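# Lift the palette knife and hold it posed above mat

## Task

Pick up the palette knife with one gripper and keep it motionless in the air above the mat, oriented the way the reference image 'manual' shows. Only the fingers may be in contact with it, and nothing may be knocked over. While it is still held, end the scene with finished_scene.

## Robot and tools

Robot: two arms, left_arm and right_arm, each with six revolute joints and a two-finger gripper. In the scene frame the origin sits on the table top halfway between the arms, +x points out over the table, +z up, and left_arm is on the +y side (arm names do not match image sides). Calibrated bases: left_arm at (+0.004, +0.307, 0) m, right_arm at (-0.008, -0.261, 0) m, both nearly unrotated. Hand positions and orientations in results are given in each arm's own base frame; fixed cameras and the table use the scene frame. Gripper fingers point along its +z and open along its y; end_effector_position is the pinch point, roughly 1 cm behind the fingertips.

Joint order, used in every row and every per-joint list: shoulder, elbow, wrist roll, wrist pitch, waist, wrist yaw. Wrist pitch has its sign flipped relative to the URDF, both in commands and readings. URDF ranges (rad): waist -2.880..2.880, shoulder 0..3.142, elbow 0..3.019, wrist pitch -1.693..1.571 (so -1.571..1.693 in your numbers), wrist yaw -1.571..1.571, wrist roll -2.094..2.094. Actual limits may differ by up to 0.084 rad.

A row is one flat list of 14 numbers, each between -1 and 1: left_arm's six joints in the order above, then its opening, then the same seven for right_arm. Always give all 14, even if one arm stays still. Joint numbers are offsets, not poses: they are added to the Joint targets reported at the start of the action (not to the previous row), scaled so 1.0 equals 2.811 rad for waist and shoulder, 2.53 for elbow, 2.575 for wrist pitch, 8.12 for wrist yaw, 9.528 for wrist roll. Sending 0 keeps an arm at its targets. Opening is absolute: +1 fully open, -1 shut; resending the current value leaves the gripper unchanged, while 0 means half open.

Tools:
- execute_actions(actions, cameras): actions is a list of actions, each a list of up to 15 rows, one row per 1/30 s; a short action repeats its last row until 15 steps pass. Each action's offsets count from the targets at that action's start, so repeating an offset keeps moving further. An action pushing a joint more than 0.084 rad beyond its range is rejected for both arms; a malformed action or a bad first action rejects the whole call. Images come back only for an empty actions list or when cameras names them.
- move(target, speed, blend, opening_speed, grip_force, blocking, cameras): target is one 14-number row or up to 15 rows, all offsets measured from the same current Joint targets. All joints reach their goals together. speed is rad/s for the joint with the longest way (0.01 to 12.57, default 0.5), one value or one per target. blend (rad) rounds corners between listed targets; 0 stops at each. opening_speed (0.2 or more, per second on the -1..+1 scale) closes gently. grip_force is newtons per pad, 10 to 50, one value or one per arm; lower forces close slowly. blocking=false returns after about 0.5 s while the motion continues. Paths do not avoid obstacles or the other arm. The result adds a move: line such as done, off_target, moving, held or fault, possibly limits=held.
- wait(seconds 0..10, cameras): lets time pass holding the last command.
- stop(cameras): brakes a running move.
- zoom_image(camera, region): camera is cam_left_wrist or cam_right_wrist (each 896x504); region [x0, y0, x1, y1] pixels from the top-left, at most 504 by 504.
- show_instructions(): shows the reference image(s). read_manual(section): licence texts only.
- finished_scene(scene): ends scene 1 or 2, irreversibly.

Results: Joint positions (rad) and Joint velocities (rad/s) per arm, followed by the finger-pad gap in m (0.094 open); Joint targets, from which the next offsets count; grip_measured, the measured opening on the command scale (reads a bit wide when empty, a bit narrow when squeezing a hard part); joint torques; end-effector pose. 'joint sent to its limit' means a joint hit its end; 'joint command not followed' means a clearance check altered targets. MOTOR HOT warns of heating; at 100 °C an OVER-TEMPERATURE FAULT drops that arm for 30 to 60 s or longer.

Limits on motion: each step a joint target stays within a fixed lead of the measured angle, and an arm's targets are scaled back if the gripper would be sent over 110 mm away, so big moves take several actions. If an arm is pressing on something or was pushed, command its targets back past the measured positions.

Avoid: dropping or releasing the object while it moves, hard impacts with the table or fixed items, any contact or squeezing between the two arms (a gripper closing on the other arm's fingers counts), knocking objects over or off the table, long stretched or loaded holds that overheat motors. Close gently on the object, lift it clear of the mat, match the pictured orientation, let it settle, then call finished_scene while still gripping.

Each tool is called after "Emit:" as name(argument=value, ...) on one line, values as JSON.

Reference images:

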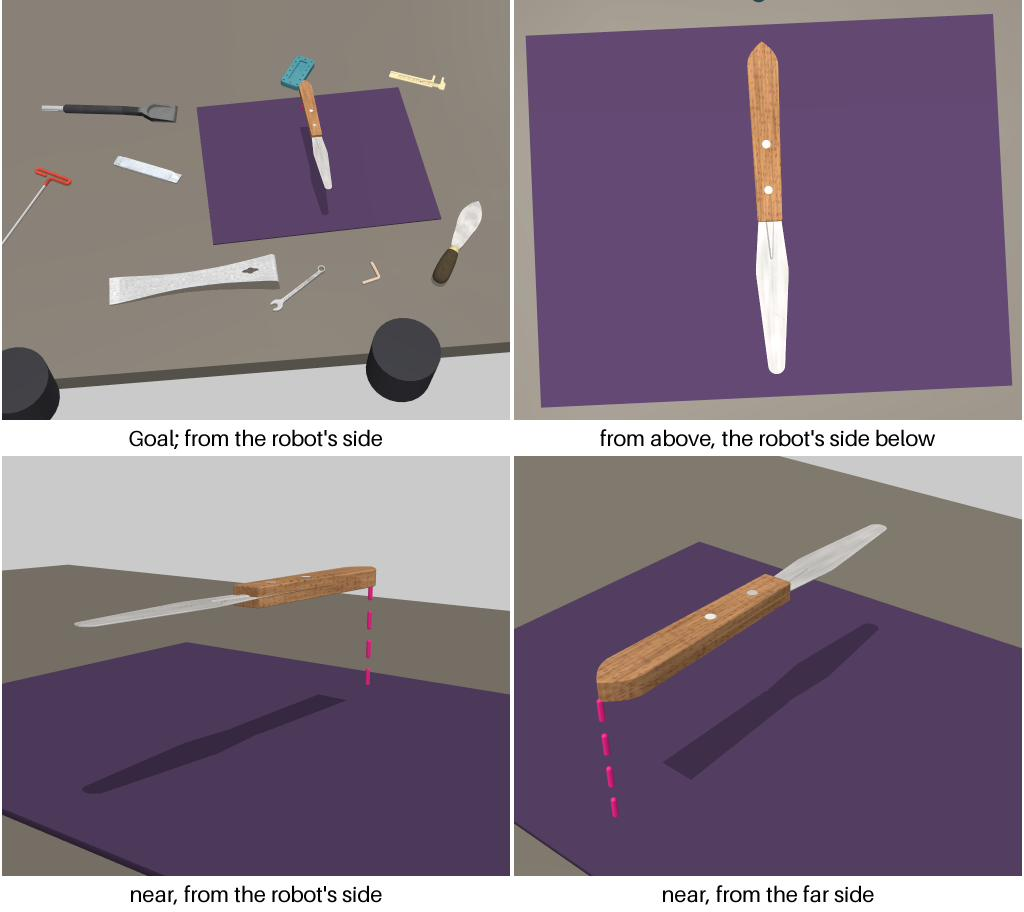

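## Session

Emit:
execute_actions(actions=[])

Scene clock: 0.00 s.
left_arm: end_effector_position=(+0.2319, -0.3358, +0.1765) grip_measured=+1.000 end_effector_quat_wxyz=(+0.367, +0.464, +0.797, -0.117) | right_arm: end_effector_position=(+0.5587, +0.1003, +0.1151) grip_measured=+1.000 end_effector_quat_wxyz=(-0.383, +0.776, -0.474, -0.161)
Joint names: [shoulder, elbow, wrist roll, wrist pitch, waist, wrist yaw]
Joint positions: left_arm=[1.006 0.644 0.088 0.426 -1.021 -0.13 0.094] | right_arm=[1.85 1.38 -2.05 0.992 -0.054 -0.851 0.094]
Joint velocities: within noise
Joint torques (N m): no reading
Heat: left arm: hottest shoulder 34 °C; right arm: hottest shoulder 36 °C.
Joint targets: left_arm=[1.009 0.665 0.088 0.424 -1.021 -0.130] | right_arm=[1.856 1.398 -2.050 0.991 -0.054 -0.851]
Tool commands: left_gripper/opening=+1.0 right_gripper/opening=+1.0

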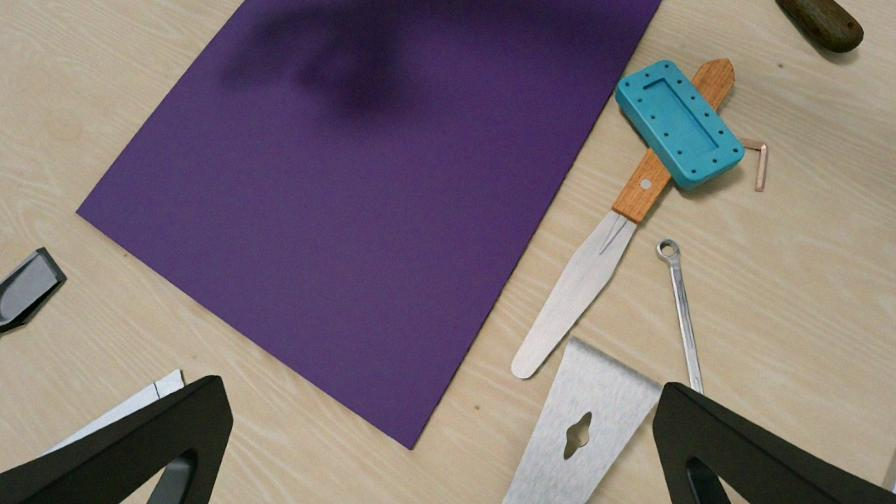

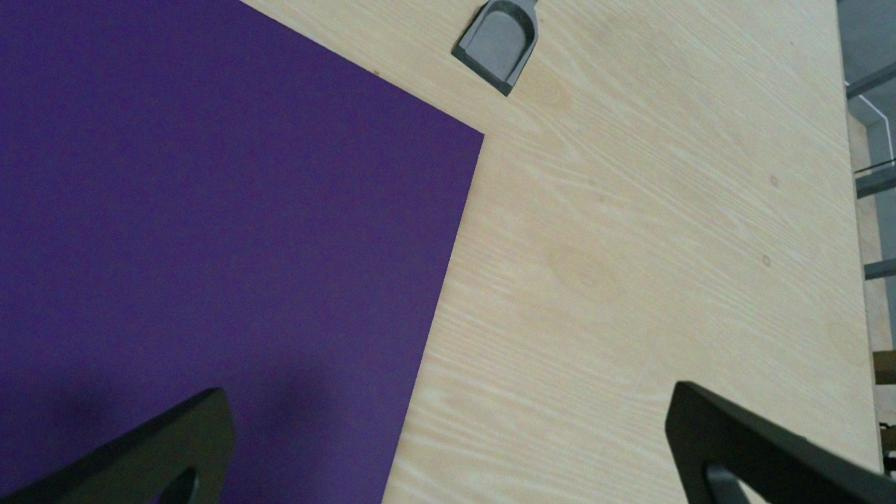

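Emit:
move(target=[0,0,0,0,0,0,1,-0.3227,-0.1877,0.2953,0.2151,0.0470,0.1048,1], speed=1.2, cameras=["all"])

Scene clock: 153.03 s.
left_arm: end_effector_position=(+0.2319, -0.3358, +0.1765) grip_measured=+1.000 end_effector_quat_wxyz=(+0.367, +0.464, +0.797, -0.117) | right_arm: end_effector_position=(+0.2425, +0.0160, +0.2226) grip_measured=+1.000 end_effector_quat_wxyz=(+0.008, +0.337, +0.941, +0.005)
Joint names: [shoulder, elbow, wrist roll, wrist pitch, waist, wrist yaw]
Joint positions: left_arm=[1.006 0.644 0.088 0.426 -1.021 -0.13 0.094] | right_arm=[0.95 0.93 0.754 1.533 0.066 -0.002 0.094]
Joint torques (N m): left_arm=[-5.6 12.31 -0.01 -1.58 0.38 -0.05] | right_arm=[-4.84 6.72 -0.05 0.03 -1.03 0.19]
Heat: left arm: hottest elbow 41 °C; right arm: hottest shoulder 39 °C.
Joint targets: left_arm=[1.009 0.665 0.088 0.424 -1.021 -0.130] | right_arm=[0.949 0.923 0.763 1.545 0.078 0.000]
move: done

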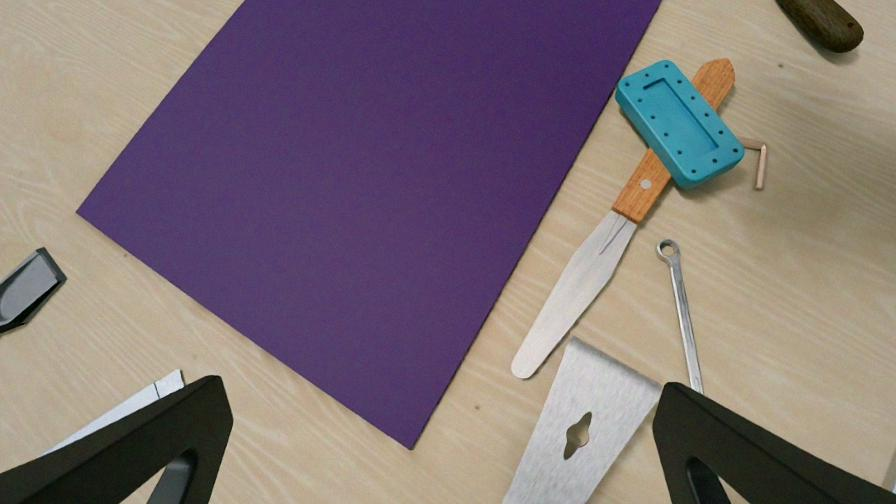

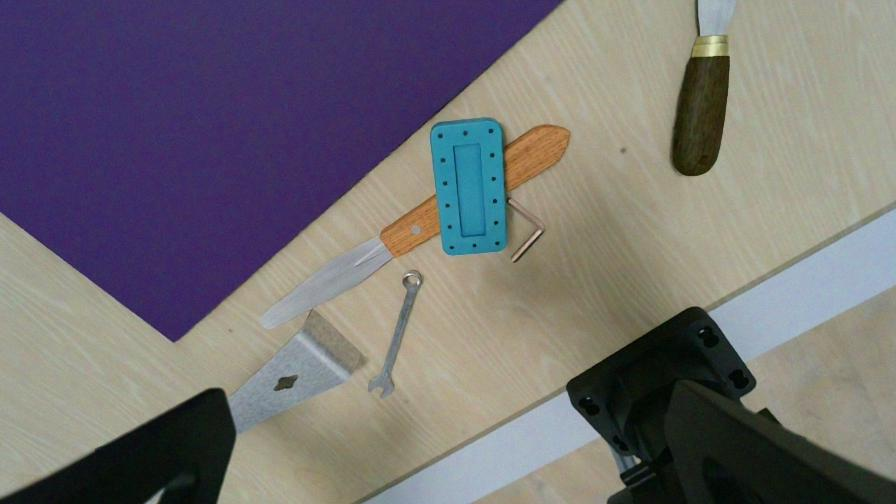

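Emit:
zoom_image(camera="cam_left_wrist", region=[500, 40, 800, 240])

Emit:
zoom_image(camera="cam_right_wrist", region=[360, 90, 600, 290])

Scaled by 1.680 from the camera's 896x504 image, which has a finer 1280x720 frame.

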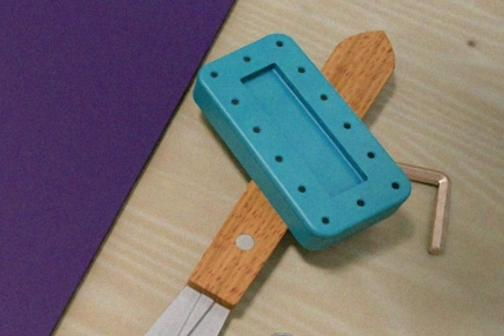

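Scaled by 2.100 from the camera's 896x504 image, which has a finer 1280x720 frame.

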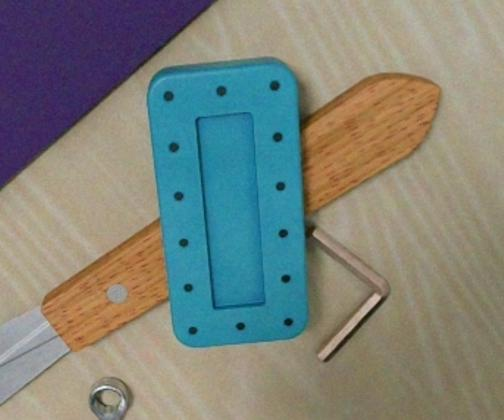

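Emit:
move(target=[0,0,0,0,0,0,1,0.0124,-0.0975,-0.01396,-0.1094,-0.0086,0,1], speed=0.5, cameras=["cam_right_wrist"])

Scene clock: 215.87 s.
left_arm: end_effector_position=(+0.2319, -0.3358, +0.1765) grip_measured=+1.000 end_effector_quat_wxyz=(+0.367, +0.464, +0.797, -0.117) | right_arm: end_effector_position=(+0.2313, +0.0148, +0.1233) grip_measured=+1.000 end_effector_quat_wxyz=(-0.001, +0.284, +0.959, +0.001)
Joint names: [shoulder, elbow, wrist roll, wrist pitch, waist, wrist yaw]
Joint positions: left_arm=[1.006 0.644 0.088 0.426 -1.021 -0.13 0.094] | right_arm=[0.979 0.683 0.639 1.276 0.064 -0.002 0.094]
Joint torques (N m): left_arm=[-5.66 12.3 0 -1.59 0.32 -0.06] | right_arm=[-4.31 6.48 -0.23 -0.96 -2.78 0.17]
Heat: left arm: hottest elbow 41 °C; right arm: hottest elbow 38 °C.
Joint targets: left_arm=[1.009 0.665 0.088 0.424 -1.021 -0.130] | right_arm=[0.984 0.677 0.630 1.263 0.054 0.000]
move: done
Images, in order (width x height): cam_right_wrist 896x504.

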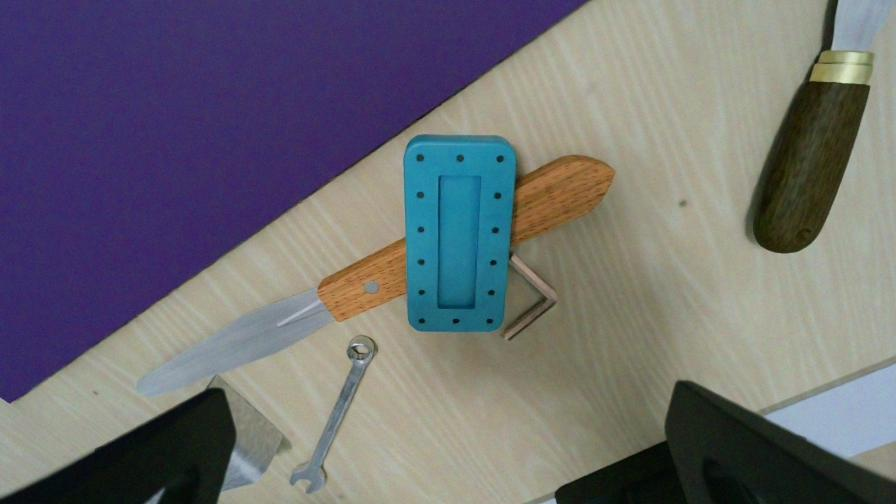

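Emit:
move(target=[0,0,0,0,0,0,1,0.0242,-0.03755,-0.0023,-0.0641,-0.0089,0,1], speed=0.3, cameras=["all"])

Scene clock: 238.27 s.
left_arm: end_effector_position=(+0.2319, -0.3358, +0.1765) grip_measured=+1.000 end_effector_quat_wxyz=(+0.367, +0.464, +0.797, -0.117) | right_arm: end_effector_position=(+0.2338, +0.0095, +0.0759) grip_measured=+1.000 end_effector_quat_wxyz=(+0.001, +0.284, +0.959, +0.002)
Joint names: [shoulder, elbow, wrist roll, wrist pitch, waist, wrist yaw]
Joint positions: left_arm=[1.006 0.644 0.088 0.426 -1.021 -0.13 0.094] | right_arm=[1.044 0.588 0.617 1.111 0.041 -0.002 0.094]
Joint torques (N m): left_arm=[-5.66 12.34 -0.02 -1.59 0.38 -0.06] | right_arm=[-4.42 6.01 -0.22 -0.99 -3.08 0.17]
Heat: left arm: hottest elbow 41 °C; right arm: hottest elbow 39 °C.
Joint targets: left_arm=[1.009 0.665 0.088 0.424 -1.021 -0.130] | right_arm=[1.052 0.582 0.608 1.098 0.029 0.000]
move: done

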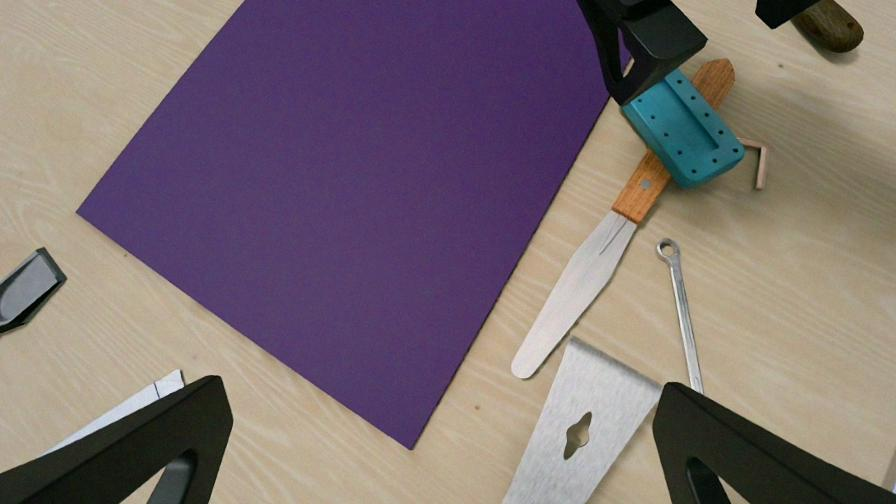

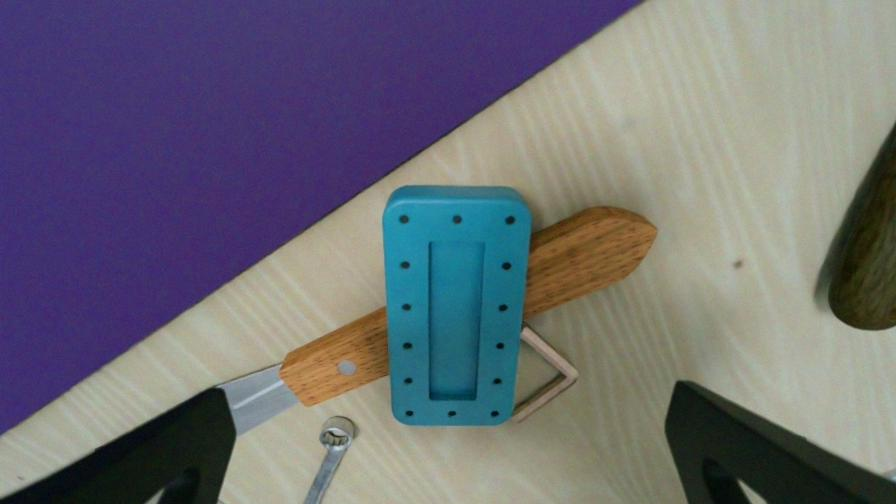

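Emit:
move(target=[0,0,0,0,0,0,1,0.0274,-0.03715,0.0027,-0.0652,0.0117,0,1], speed=0.2, cameras=["all"])

Scene clock: 278.13 s.
left_arm: end_effector_position=(+0.2319, -0.3358, +0.1765) grip_measured=+1.000 end_effector_quat_wxyz=(+0.367, +0.464, +0.797, -0.117) | right_arm: end_effector_position=(+0.2275, +0.0112, +0.0291) grip_measured=+1.000 end_effector_quat_wxyz=(+0.000, +0.284, +0.959, +0.001)
Joint names: [shoulder, elbow, wrist roll, wrist pitch, waist, wrist yaw]
Joint positions: left_arm=[1.006 0.644 0.088 0.426 -1.021 -0.13 0.094] | right_arm=[1.12 0.494 0.625 0.943 0.049 -0.002 0.094]
Joint torques (N m): left_arm=[-5.6 12.3 -0.02 -1.57 0.44 -0.06] | right_arm=[-4.72 5.39 -0.08 -0.99 -1.03 0.17]
Heat: left arm: hottest elbow 42 °C; right arm: hottest elbow 38 °C.
Joint targets: left_arm=[1.009 0.665 0.088 0.424 -1.021 -0.130] | right_arm=[1.129 0.487 0.634 0.930 0.062 0.000]
move: done

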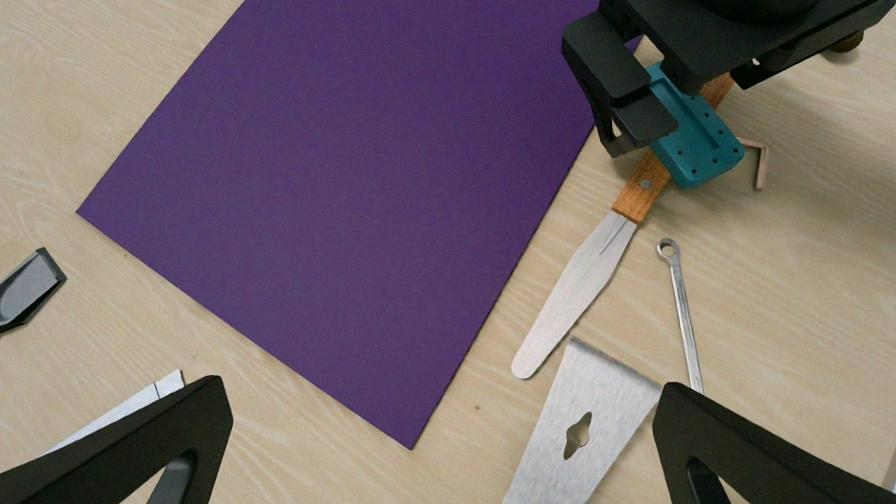

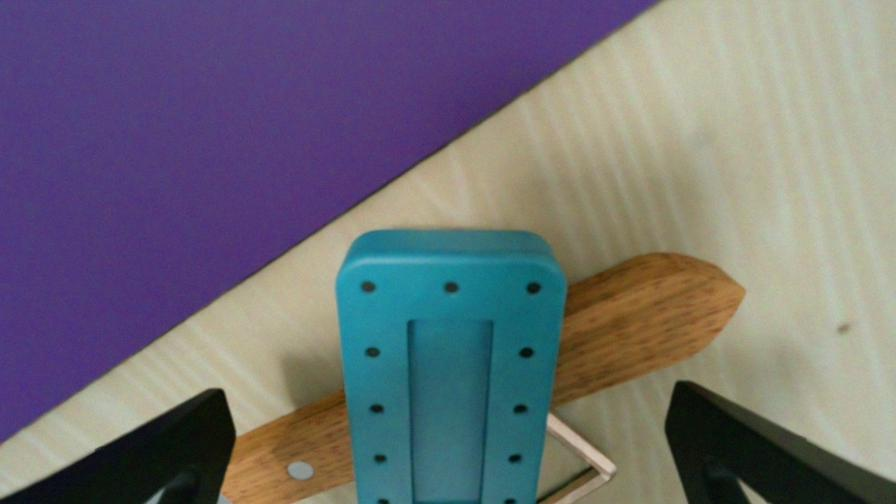

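Emit:
move(target=[0,0,0,0,0,0,1,0,0,0,0,0,0,-0.3], opening_speed=0.5, grip_force=[50,25], cameras=["all"])

Scene clock: 295.03 s.
left_arm: end_effector_position=(+0.2319, -0.3358, +0.1765) grip_measured=+1.000 end_effector_quat_wxyz=(+0.367, +0.464, +0.797, -0.117) | right_arm: end_effector_position=(+0.2276, +0.0114, +0.0291) grip_measured=-0.154 end_effector_quat_wxyz=(+0.000, +0.284, +0.959, +0.001)
Joint names: [shoulder, elbow, wrist roll, wrist pitch, waist, wrist yaw]
Joint positions: left_arm=[1.006 0.644 0.088 0.426 -1.021 -0.13 0.094] | right_arm=[1.12 0.494 0.626 0.943 0.05 -0.002 0.04]
Joint torques (N m): left_arm=[-5.66 12.33 -0.01 -1.58 0.32 -0.06] | right_arm=[-4.72 5.39 -0.06 -0.96 -0.97 0.17]
Heat: left arm: hottest elbow 42 °C; right arm: hottest elbow 38 °C.
Joint targets: left_arm=[1.009 0.665 0.088 0.424 -1.021 -0.130] | right_arm=[1.129 0.487 0.634 0.930 0.062 0.000]
grip_force (N): 50, 25
move: done

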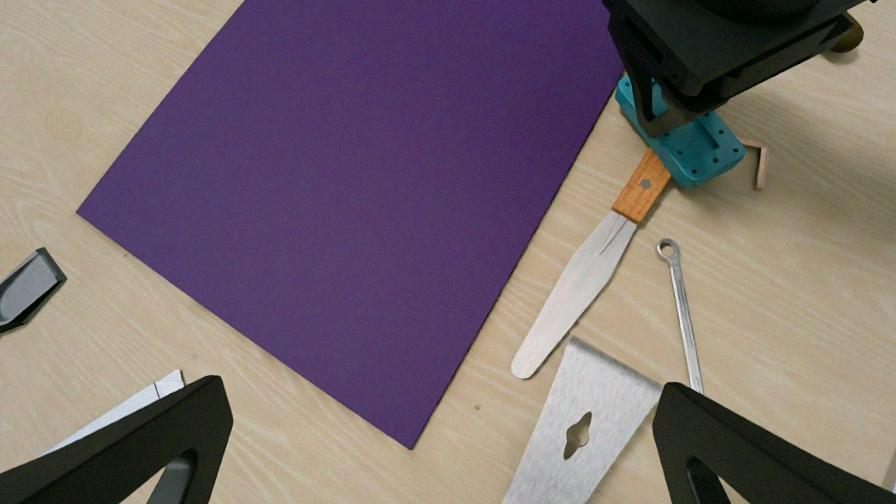

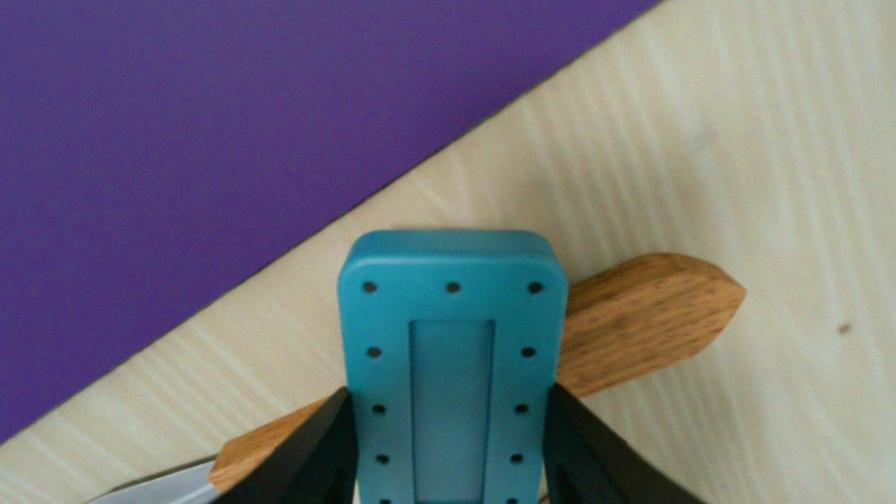

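Emit:
move(target=[[0,0,0,0,0,0,1,-0.0466,0.0522,0,0.1017,0,0,-0.3],[0,0,0,0,0,0,1,0.1665,0.2964,-0.1190,0.1091,-0.2046,0,-0.3]], speed=[0.25,0.7], blend=[0.05,0], cameras=["all"])

Scene clock: 327.57 s.
left_arm: end_effector_position=(+0.2319, -0.3358, +0.1765) grip_measured=+1.000 end_effector_quat_wxyz=(+0.367, +0.464, +0.797, -0.117) | right_arm: end_effector_position=(+0.3852, -0.2160, +0.1125) grip_measured=-0.161 end_effector_quat_wxyz=(-0.011, +0.010, +1.000, +0.007)
Joint names: [shoulder, elbow, wrist roll, wrist pitch, waist, wrist yaw]
Joint positions: left_arm=[1.006 0.644 0.088 0.426 -1.021 -0.13 0.094] | right_arm=[1.587 1.19 -0.491 1.2 -0.511 -0.001 0.039]
Joint torques (N m): left_arm=[-5.77 12.3 -0.01 -1.57 0.26 -0.06] | right_arm=[-14.27 9.96 -0.25 0.17 -2.26 0.05]
Heat: left arm: hottest elbow 42 °C; right arm: hottest elbow 38 °C.
Joint targets: left_arm=[1.009 0.665 0.088 0.424 -1.021 -0.130] | right_arm=[1.597 1.237 -0.500 1.211 -0.513 0.000]
grip_force (N): 50, 25
move: off_target (right_arm); right_arm: the elbow is farthest, 0.047 rad from its target

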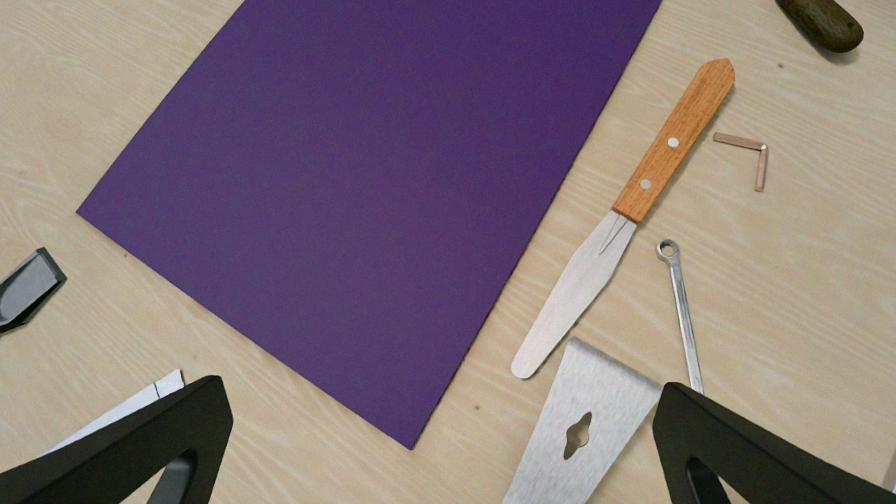

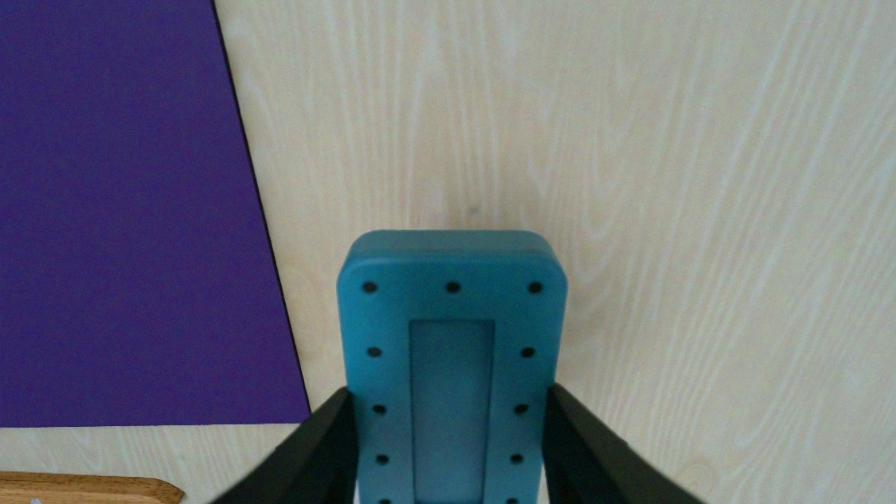

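Emit:
move(target=[0,0,0,0,0,0,1,0.0384,-0.0759,0,-0.1157,0,0,-0.3], speed=0.25, cameras=["cam_right_wrist"])

Scene clock: 342.53 s.
left_arm: end_effector_position=(+0.2319, -0.3358, +0.1765) grip_measured=+1.000 end_effector_quat_wxyz=(+0.367, +0.464, +0.797, -0.117) | right_arm: end_effector_position=(+0.3846, -0.2157, +0.0201) grip_measured=-0.161 end_effector_quat_wxyz=(+0.000, +0.009, +1.000, +0.001)
Joint names: [shoulder, elbow, wrist roll, wrist pitch, waist, wrist yaw]
Joint positions: left_arm=[1.006 0.644 0.088 0.426 -1.021 -0.13 0.094] | right_arm=[1.695 1.049 -0.492 0.926 -0.511 -0.001 0.039]
Joint torques (N m): left_arm=[-5.66 12.33 -0.01 -1.59 0.44 -0.06] | right_arm=[-14.62 5.44 -0.21 -0.96 -2.26 0.07]
Heat: left arm: hottest elbow 42 °C; right arm: hottest elbow 38 °C.
Joint targets: left_arm=[1.009 0.665 0.088 0.424 -1.021 -0.130] | right_arm=[1.705 1.045 -0.500 0.913 -0.513 0.000]
grip_force (N): 50, 25
move: done
Images, in order (width x height): cam_right_wrist 896x504.

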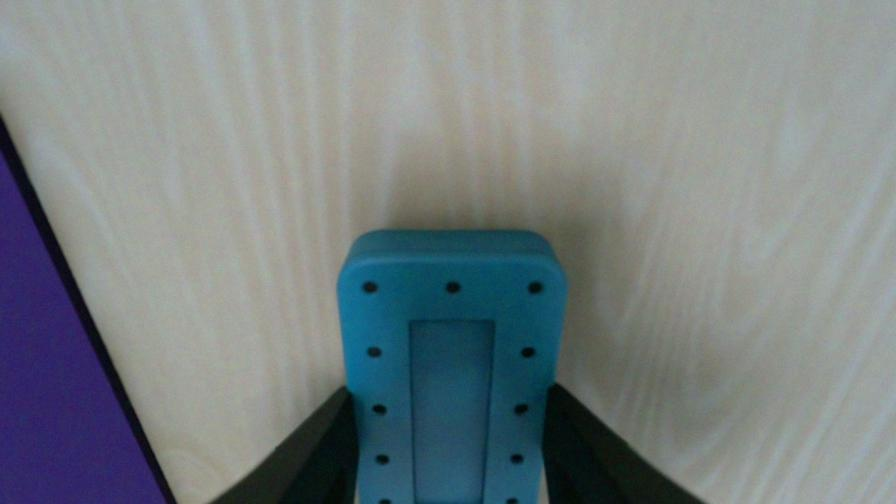

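Emit:
move(target=[0,0,0,0,0,0,1,0.0043,0,0,-0.0046,0,0,-0.3], speed=0.05, cameras=["cam_right_wrist"])

Scene clock: 347.60 s.
left_arm: end_effector_position=(+0.2319, -0.3358, +0.1765) grip_measured=+1.000 end_effector_quat_wxyz=(+0.367, +0.464, +0.797, -0.117) | right_arm: end_effector_position=(+0.3862, -0.2165, +0.0190) grip_measured=-0.161 end_effector_quat_wxyz=(+0.002, +0.009, +1.000, -0.001)
Joint names: [shoulder, elbow, wrist roll, wrist pitch, waist, wrist yaw]
Joint positions: left_arm=[1.006 0.644 0.088 0.426 -1.021 -0.13 0.094] | right_arm=[1.697 1.049 -0.492 0.918 -0.511 -0.001 0.039]
Joint torques (N m): left_arm=[-5.71 12.31 -0.02 -1.58 0.38 -0.07] | right_arm=[-13.98 5.49 -0.22 -1.11 -2.2 0.06]
Heat: left arm: hottest elbow 42 °C; right arm: hottest elbow 38 °C.
Joint targets: left_arm=[1.009 0.665 0.088 0.424 -1.021 -0.130] | right_arm=[1.717 1.045 -0.500 0.902 -0.513 0.000]
grip_force (N): 50, 25
move: done
Images, in order (width x height): cam_right_wrist 896x504.

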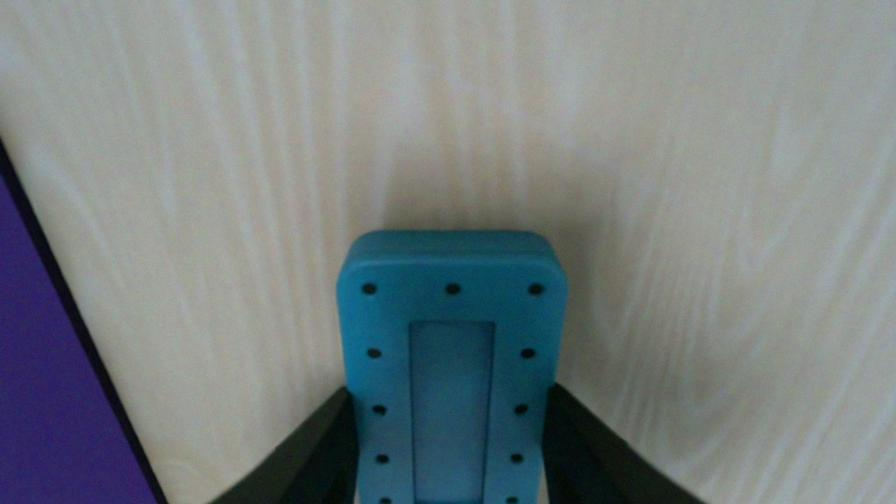

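Emit:
move(target=[0,0,0,0,0,0,1,0.004,0,0,-0.001,0,0,-0.3], speed=0.05, cameras=["cam_right_wrist"])

Scene clock: 354.33 s.
left_arm: end_effector_position=(+0.2319, -0.3358, +0.1765) grip_measured=+1.000 end_effector_quat_wxyz=(+0.367, +0.464, +0.797, -0.117) | right_arm: end_effector_position=(+0.3862, -0.2165, +0.0187) grip_measured=-0.161 end_effector_quat_wxyz=(+0.002, +0.009, +1.000, +0.000)
Joint names: [shoulder, elbow, wrist roll, wrist pitch, waist, wrist yaw]
Joint positions: left_arm=[1.006 0.644 0.088 0.426 -1.021 -0.13 0.094] | right_arm=[1.698 1.049 -0.492 0.917 -0.511 -0.001 0.039]
Joint torques (N m): left_arm=[-5.71 12.31 -0.01 -1.58 0.32 -0.05] | right_arm=[-13.16 5.44 -0.21 -1.24 -2.2 0.07]
Heat: left arm: hottest elbow 42 °C; right arm: hottest elbow 38 °C.
Joint targets: left_arm=[1.009 0.665 0.088 0.424 -1.021 -0.130] | right_arm=[1.728 1.045 -0.500 0.899 -0.513 0.000]
grip_force (N): 50, 25
move: done
Images, in order (width x height): cam_right_wrist 896x504.

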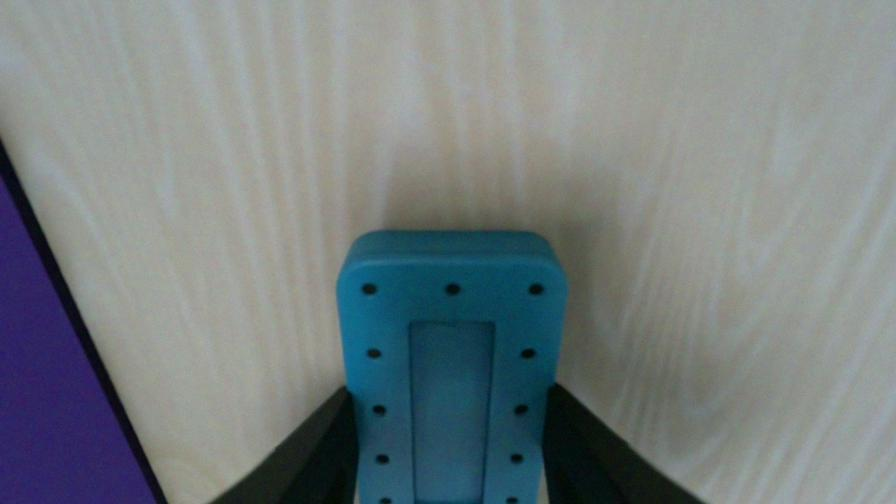

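Emit:
move(target=[[0,0,0,0,0,0,1,-0.0071,0,0,0,0,0,-0.3],[0,0,0,0,0,0,1,-0.0071,0,0,0,0,0,0.6],[0,0,0,0,0,0,1,-0.0484,0.0435,0,0.0897,0,0,0.6],[0,0,0,0,0,0,1,-0.2597,-0.1680,0.2462,0.1150,0.2512,0,1]], speed=[0.1,0.1,0.3,0.8], opening_speed=0.6, cameras=["all"])

Scene clock: 389.67 s.
left_arm: end_effector_position=(+0.2319, -0.3358, +0.1765) grip_measured=+1.000 end_effector_quat_wxyz=(+0.367, +0.464, +0.797, -0.117) | right_arm: end_effector_position=(+0.2298, +0.0418, +0.0982) grip_measured=+0.998 end_effector_quat_wxyz=(+0.002, +0.737, +0.676, +0.005)
Joint names: [shoulder, elbow, wrist roll, wrist pitch, waist, wrist yaw]
Joint positions: left_arm=[1.006 0.644 0.088 0.426 -1.021 -0.13 0.094] | right_arm=[1.004 0.628 1.838 1.184 0.181 -0.001 0.094]
Joint torques (N m): left_arm=[-5.71 12.31 -0.02 -1.59 0.32 -0.06] | right_arm=[-5.25 6.09 -0.07 0.1 -1.08 0.16]
Heat: left arm: hottest elbow 42 °C; right arm: hottest elbow 38 °C.
Joint targets: left_arm=[1.009 0.665 0.088 0.424 -1.021 -0.130] | right_arm=[0.998 0.620 1.846 1.195 0.193 0.000]
grip_force (N): 50, 25
move: done

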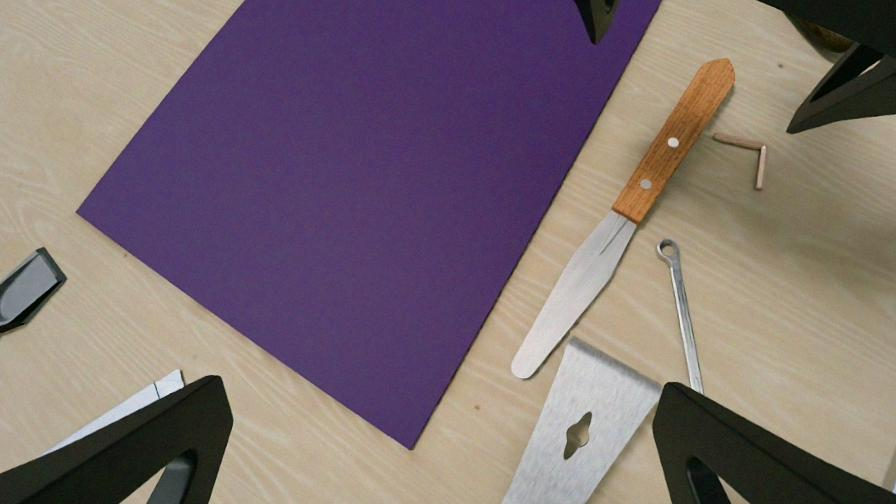

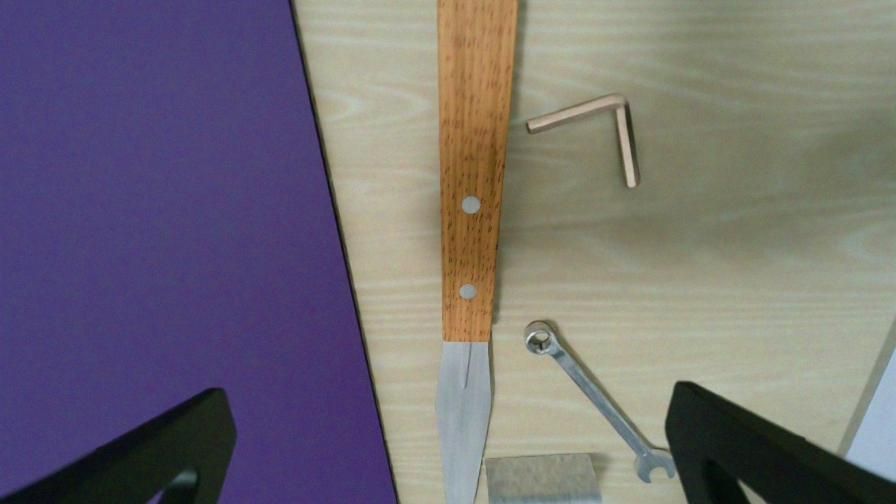

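Emit:
move(target=[0,0,0,0,0,0,1,0.05834,-0.06364,0,-0.1260,0,0,0.2], speed=0.25, opening_speed=1.0, grip_force=50, cameras=["all"])

Scene clock: 420.50 s.
left_arm: end_effector_position=(+0.2319, -0.3358, +0.1765) grip_measured=+1.000 end_effector_quat_wxyz=(+0.367, +0.464, +0.797, -0.117) | right_arm: end_effector_position=(+0.2218, +0.0403, +0.0137) grip_measured=+0.201 end_effector_quat_wxyz=(-0.001, +0.737, +0.676, +0.000)
Joint names: [shoulder, elbow, wrist roll, wrist pitch, waist, wrist yaw]
Joint positions: left_arm=[1.006 0.644 0.088 0.426 -1.021 -0.13 0.094] | right_arm=[1.154 0.466 1.838 0.883 0.181 -0.001 0.056]
Joint torques (N m): left_arm=[-5.71 12.3 -0.01 -1.57 0.32 -0.06] | right_arm=[-4.72 5.12 -0.08 -0.91 -1.08 0.16]
Heat: left arm: hottest elbow 43 °C; right arm: hottest elbow 38 °C.
Joint targets: left_arm=[1.009 0.665 0.088 0.424 -1.021 -0.130] | right_arm=[1.162 0.459 1.846 0.870 0.193 0.000]
move: done

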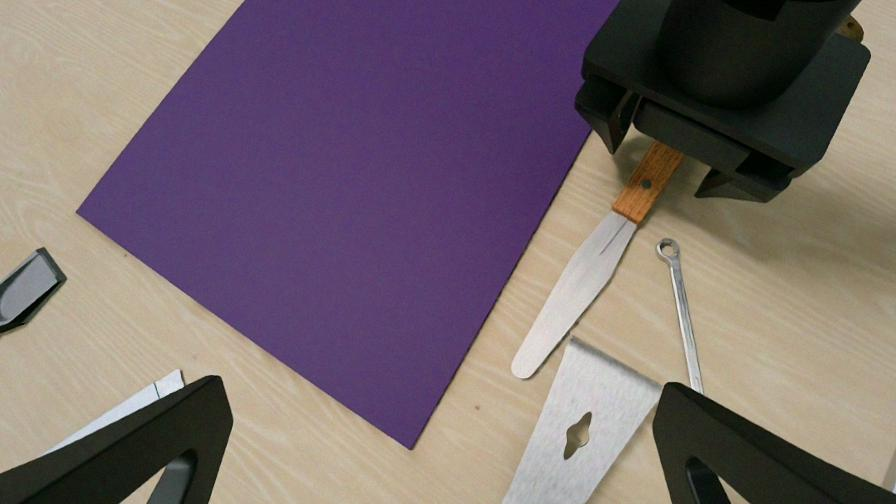

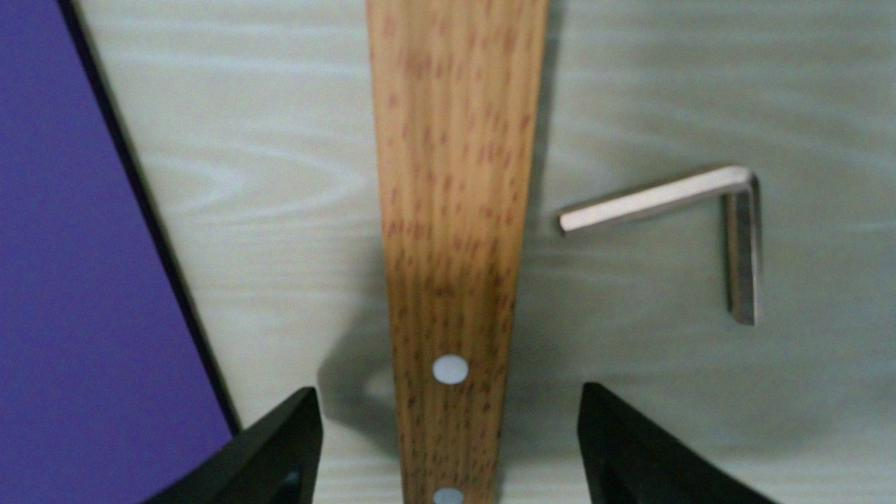

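Emit:
move(target=[0,0,0,0,0,0,1,0.0053,0,0,-0.0058,0,0,0.2], speed=0.1)

Scene clock: 426.97 s.
left_arm: end_effector_position=(+0.2319, -0.3358, +0.1765) grip_measured=+1.000 end_effector_quat_wxyz=(+0.367, +0.464, +0.797, -0.117) | right_arm: end_effector_position=(+0.2240, +0.0407, +0.0111) grip_measured=+0.201 end_effector_quat_wxyz=(+0.000, +0.737, +0.676, +0.001)
Joint names: [shoulder, elbow, wrist roll, wrist pitch, waist, wrist yaw]
Joint positions: left_arm=[1.006 0.644 0.088 0.426 -1.021 -0.13 0.094] | right_arm=[1.167 0.466 1.838 0.868 0.181 -0.001 0.056]
Joint torques (N m): left_arm=[-5.66 12.3 -0.02 -1.55 0.32 -0.06] | right_arm=[-4.72 5.05 -0.07 -0.9 -1.08 0.16]
Heat: left arm: hottest elbow 43 °C; right arm: hottest elbow 38 °C.
Joint targets: left_arm=[1.009 0.665 0.088 0.424 -1.021 -0.130] | right_arm=[1.177 0.459 1.846 0.855 0.193 0.000]
move: done

Emit:
move(target=[[0,0,0,0,0,0,1,0.0028,0,0,-0.003,0,0,0.2],[0,0,0,0,0,0,1,0.0028,0,0,-0.003,0,0,-0.78]], speed=0.1, opening_speed=0.4, cameras=["all"])

Scene clock: 435.23 s.
left_arm: end_effector_position=(+0.2319, -0.3358, +0.1765) grip_measured=+1.000 end_effector_quat_wxyz=(+0.367, +0.464, +0.797, -0.117) | right_arm: end_effector_position=(+0.2249, +0.0409, +0.0097) grip_measured=-0.566 end_effector_quat_wxyz=(+0.000, +0.737, +0.676, +0.001)
Joint names: [shoulder, elbow, wrist roll, wrist pitch, waist, wrist yaw]
Joint positions: left_arm=[1.006 0.644 0.088 0.426 -1.021 -0.13 0.094] | right_arm=[1.174 0.466 1.839 0.861 0.181 -0.001 0.02]
Joint torques (N m): left_arm=[-5.6 12.33 -0.01 -1.59 0.38 -0.06] | right_arm=[-4.6 5 -0.09 -0.94 -1.08 0.15]
Heat: left arm: hottest elbow 43 °C; right arm: hottest elbow 38 °C.
Joint targets: left_arm=[1.009 0.665 0.088 0.424 -1.021 -0.130] | right_arm=[1.185 0.459 1.846 0.848 0.193 0.000]
move: done

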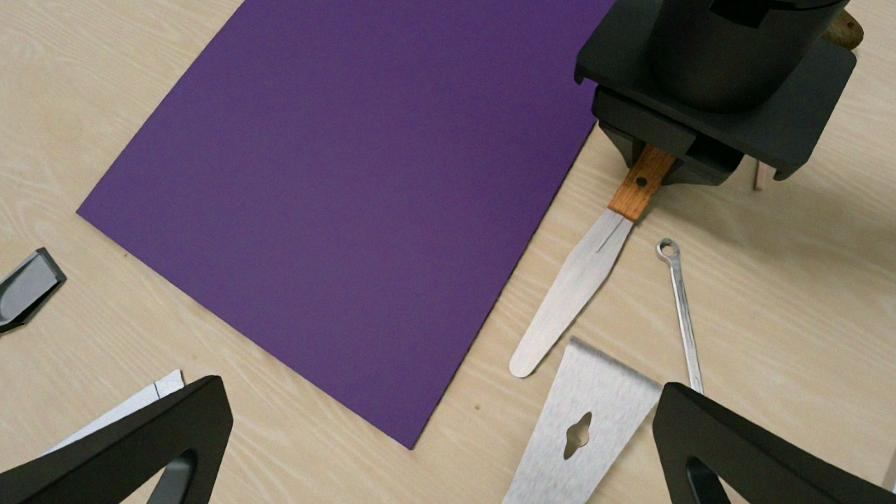

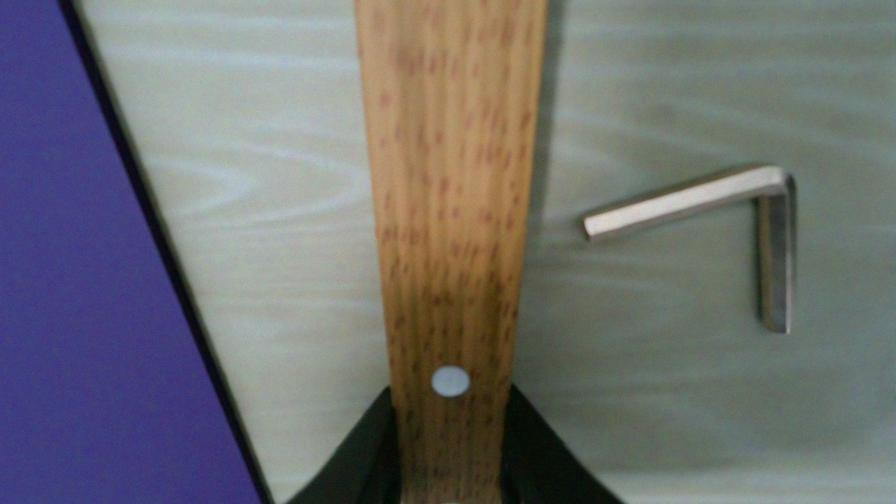

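Emit:
move(target=[[0,0,0,0,0,0,1,-0.06546,0.0609,0,0.1297,0,0,-0.78],[0,0,0,0,0,0,1,0.1814,0.3225,-0.18173,0.1103,-0.02597,0,-0.78]], speed=[0.25,0.6], blend=[0.05,0], cameras=["all"])

Emit:
show_instructions()

Scene clock: 589.70 s.
left_arm: end_effector_position=(+0.2319, -0.3358, +0.1765) grip_measured=+1.000 end_effector_quat_wxyz=(+0.367, +0.464, +0.797, -0.117) | right_arm: end_effector_position=(+0.4644, +0.0610, +0.0840) grip_measured=-0.566 end_effector_quat_wxyz=(-0.013, -0.004, +1.000, -0.001)
Joint names: [shoulder, elbow, wrist roll, wrist pitch, waist, wrist yaw]
Joint positions: left_arm=[1.006 0.644 0.088 0.426 -1.021 -0.13 0.094] | right_arm=[1.682 1.229 0.123 1.143 0.131 -0.001 0.02]
Joint torques (N m): left_arm=[-5.71 12.31 -0.02 -1.57 0.32 -0.06] | right_arm=[-15.38 9.73 -0.22 -0.83 -3.02 0.09]
Heat: left arm: hottest elbow 44 °C; right arm: hottest elbow 37 °C.
Joint targets: left_arm=[1.009 0.665 0.088 0.424 -1.021 -0.130] | right_arm=[1.695 1.275 0.114 1.132 0.120 0.000]
move: off_target (right_arm); right_arm: the elbow is farthest, 0.046 rad from its target

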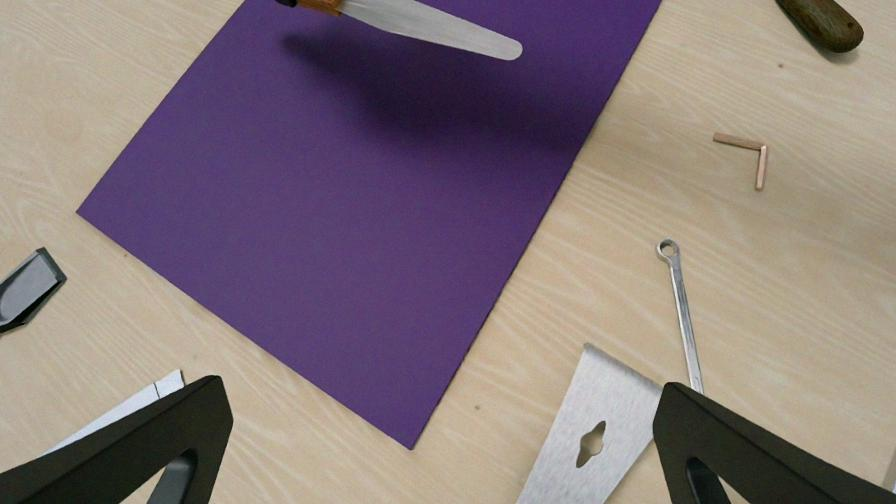

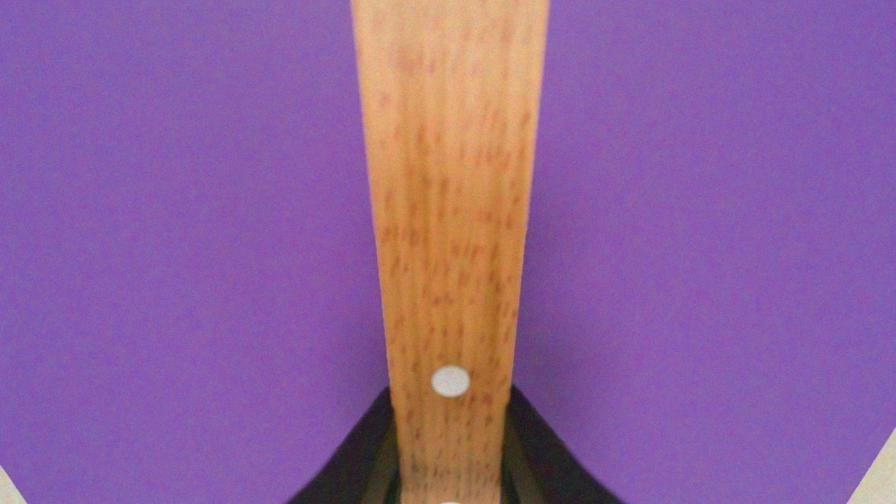

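Reference images for this scene: manual.

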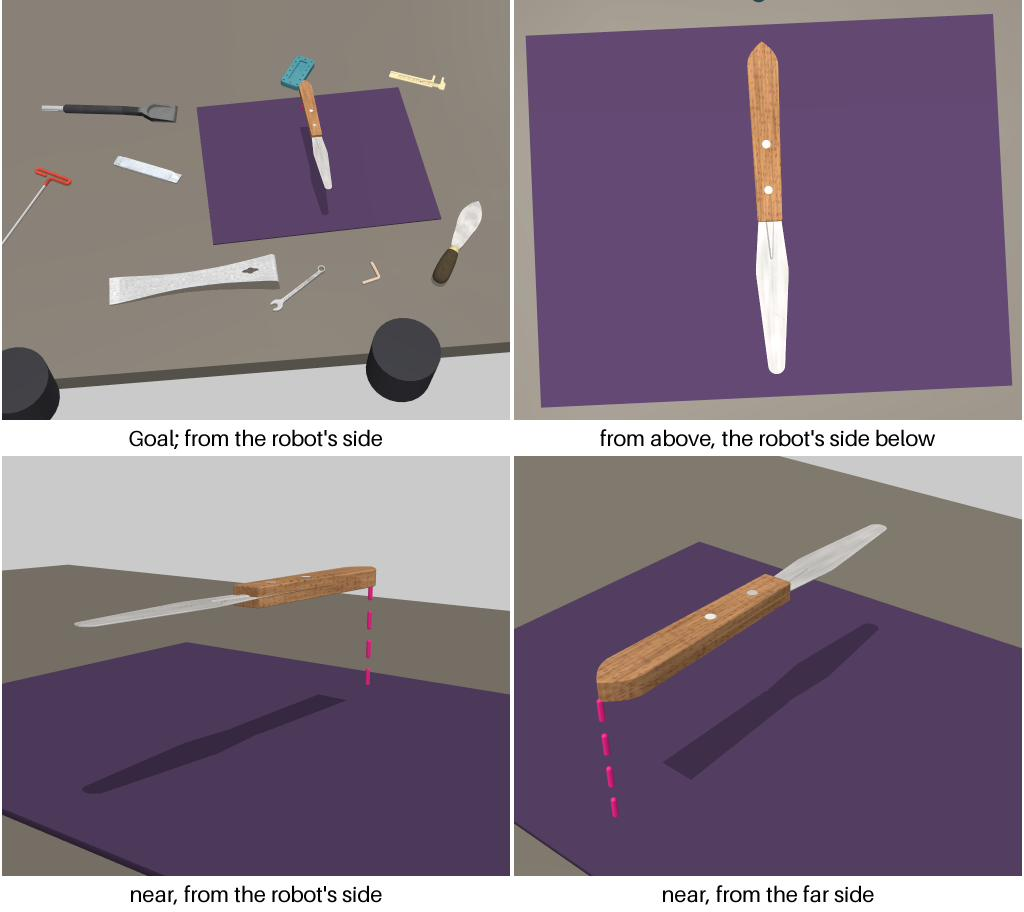

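Emit:
move(target=[0,0,0,0,0,0,1,0,0,0,-0.0085,0,0,-0.78], speed=0.1, cameras=[])

Scene clock: 615.10 s.
left_arm: end_effector_position=(+0.2319, -0.3358, +0.1765) grip_measured=+1.000 end_effector_quat_wxyz=(+0.367, +0.464, +0.797, -0.117) | right_arm: end_effector_position=(+0.4693, +0.0616, +0.0840) grip_measured=-0.566 end_effector_quat_wxyz=(-0.003, -0.004, +1.000, +0.000)
Joint names: [shoulder, elbow, wrist roll, wrist pitch, waist, wrist yaw]
Joint positions: left_arm=[1.006 0.644 0.088 0.426 -1.021 -0.13 0.094] | right_arm=[1.682 1.229 0.122 1.123 0.131 -0.001 0.02]
Joint torques (N m): left_arm=[-5.77 12.3 -0.01 -1.57 0.32 -0.06] | right_arm=[-15.33 9.73 -0.21 -1.02 -2.96 0.1]
Heat: left arm: hottest elbow 44 °C; right arm: hottest elbow 38 °C.
Joint targets: left_arm=[1.009 0.665 0.088 0.424 -1.021 -0.130] | right_arm=[1.695 1.275 0.114 1.110 0.120 0.000]
move: off_target (right_arm); right_arm: the elbow is farthest, 0.046 rad from its target
No camera images: "cameras" was empty.

Emit:
finished_scene(scene=1)

The scene is finished: the task was done.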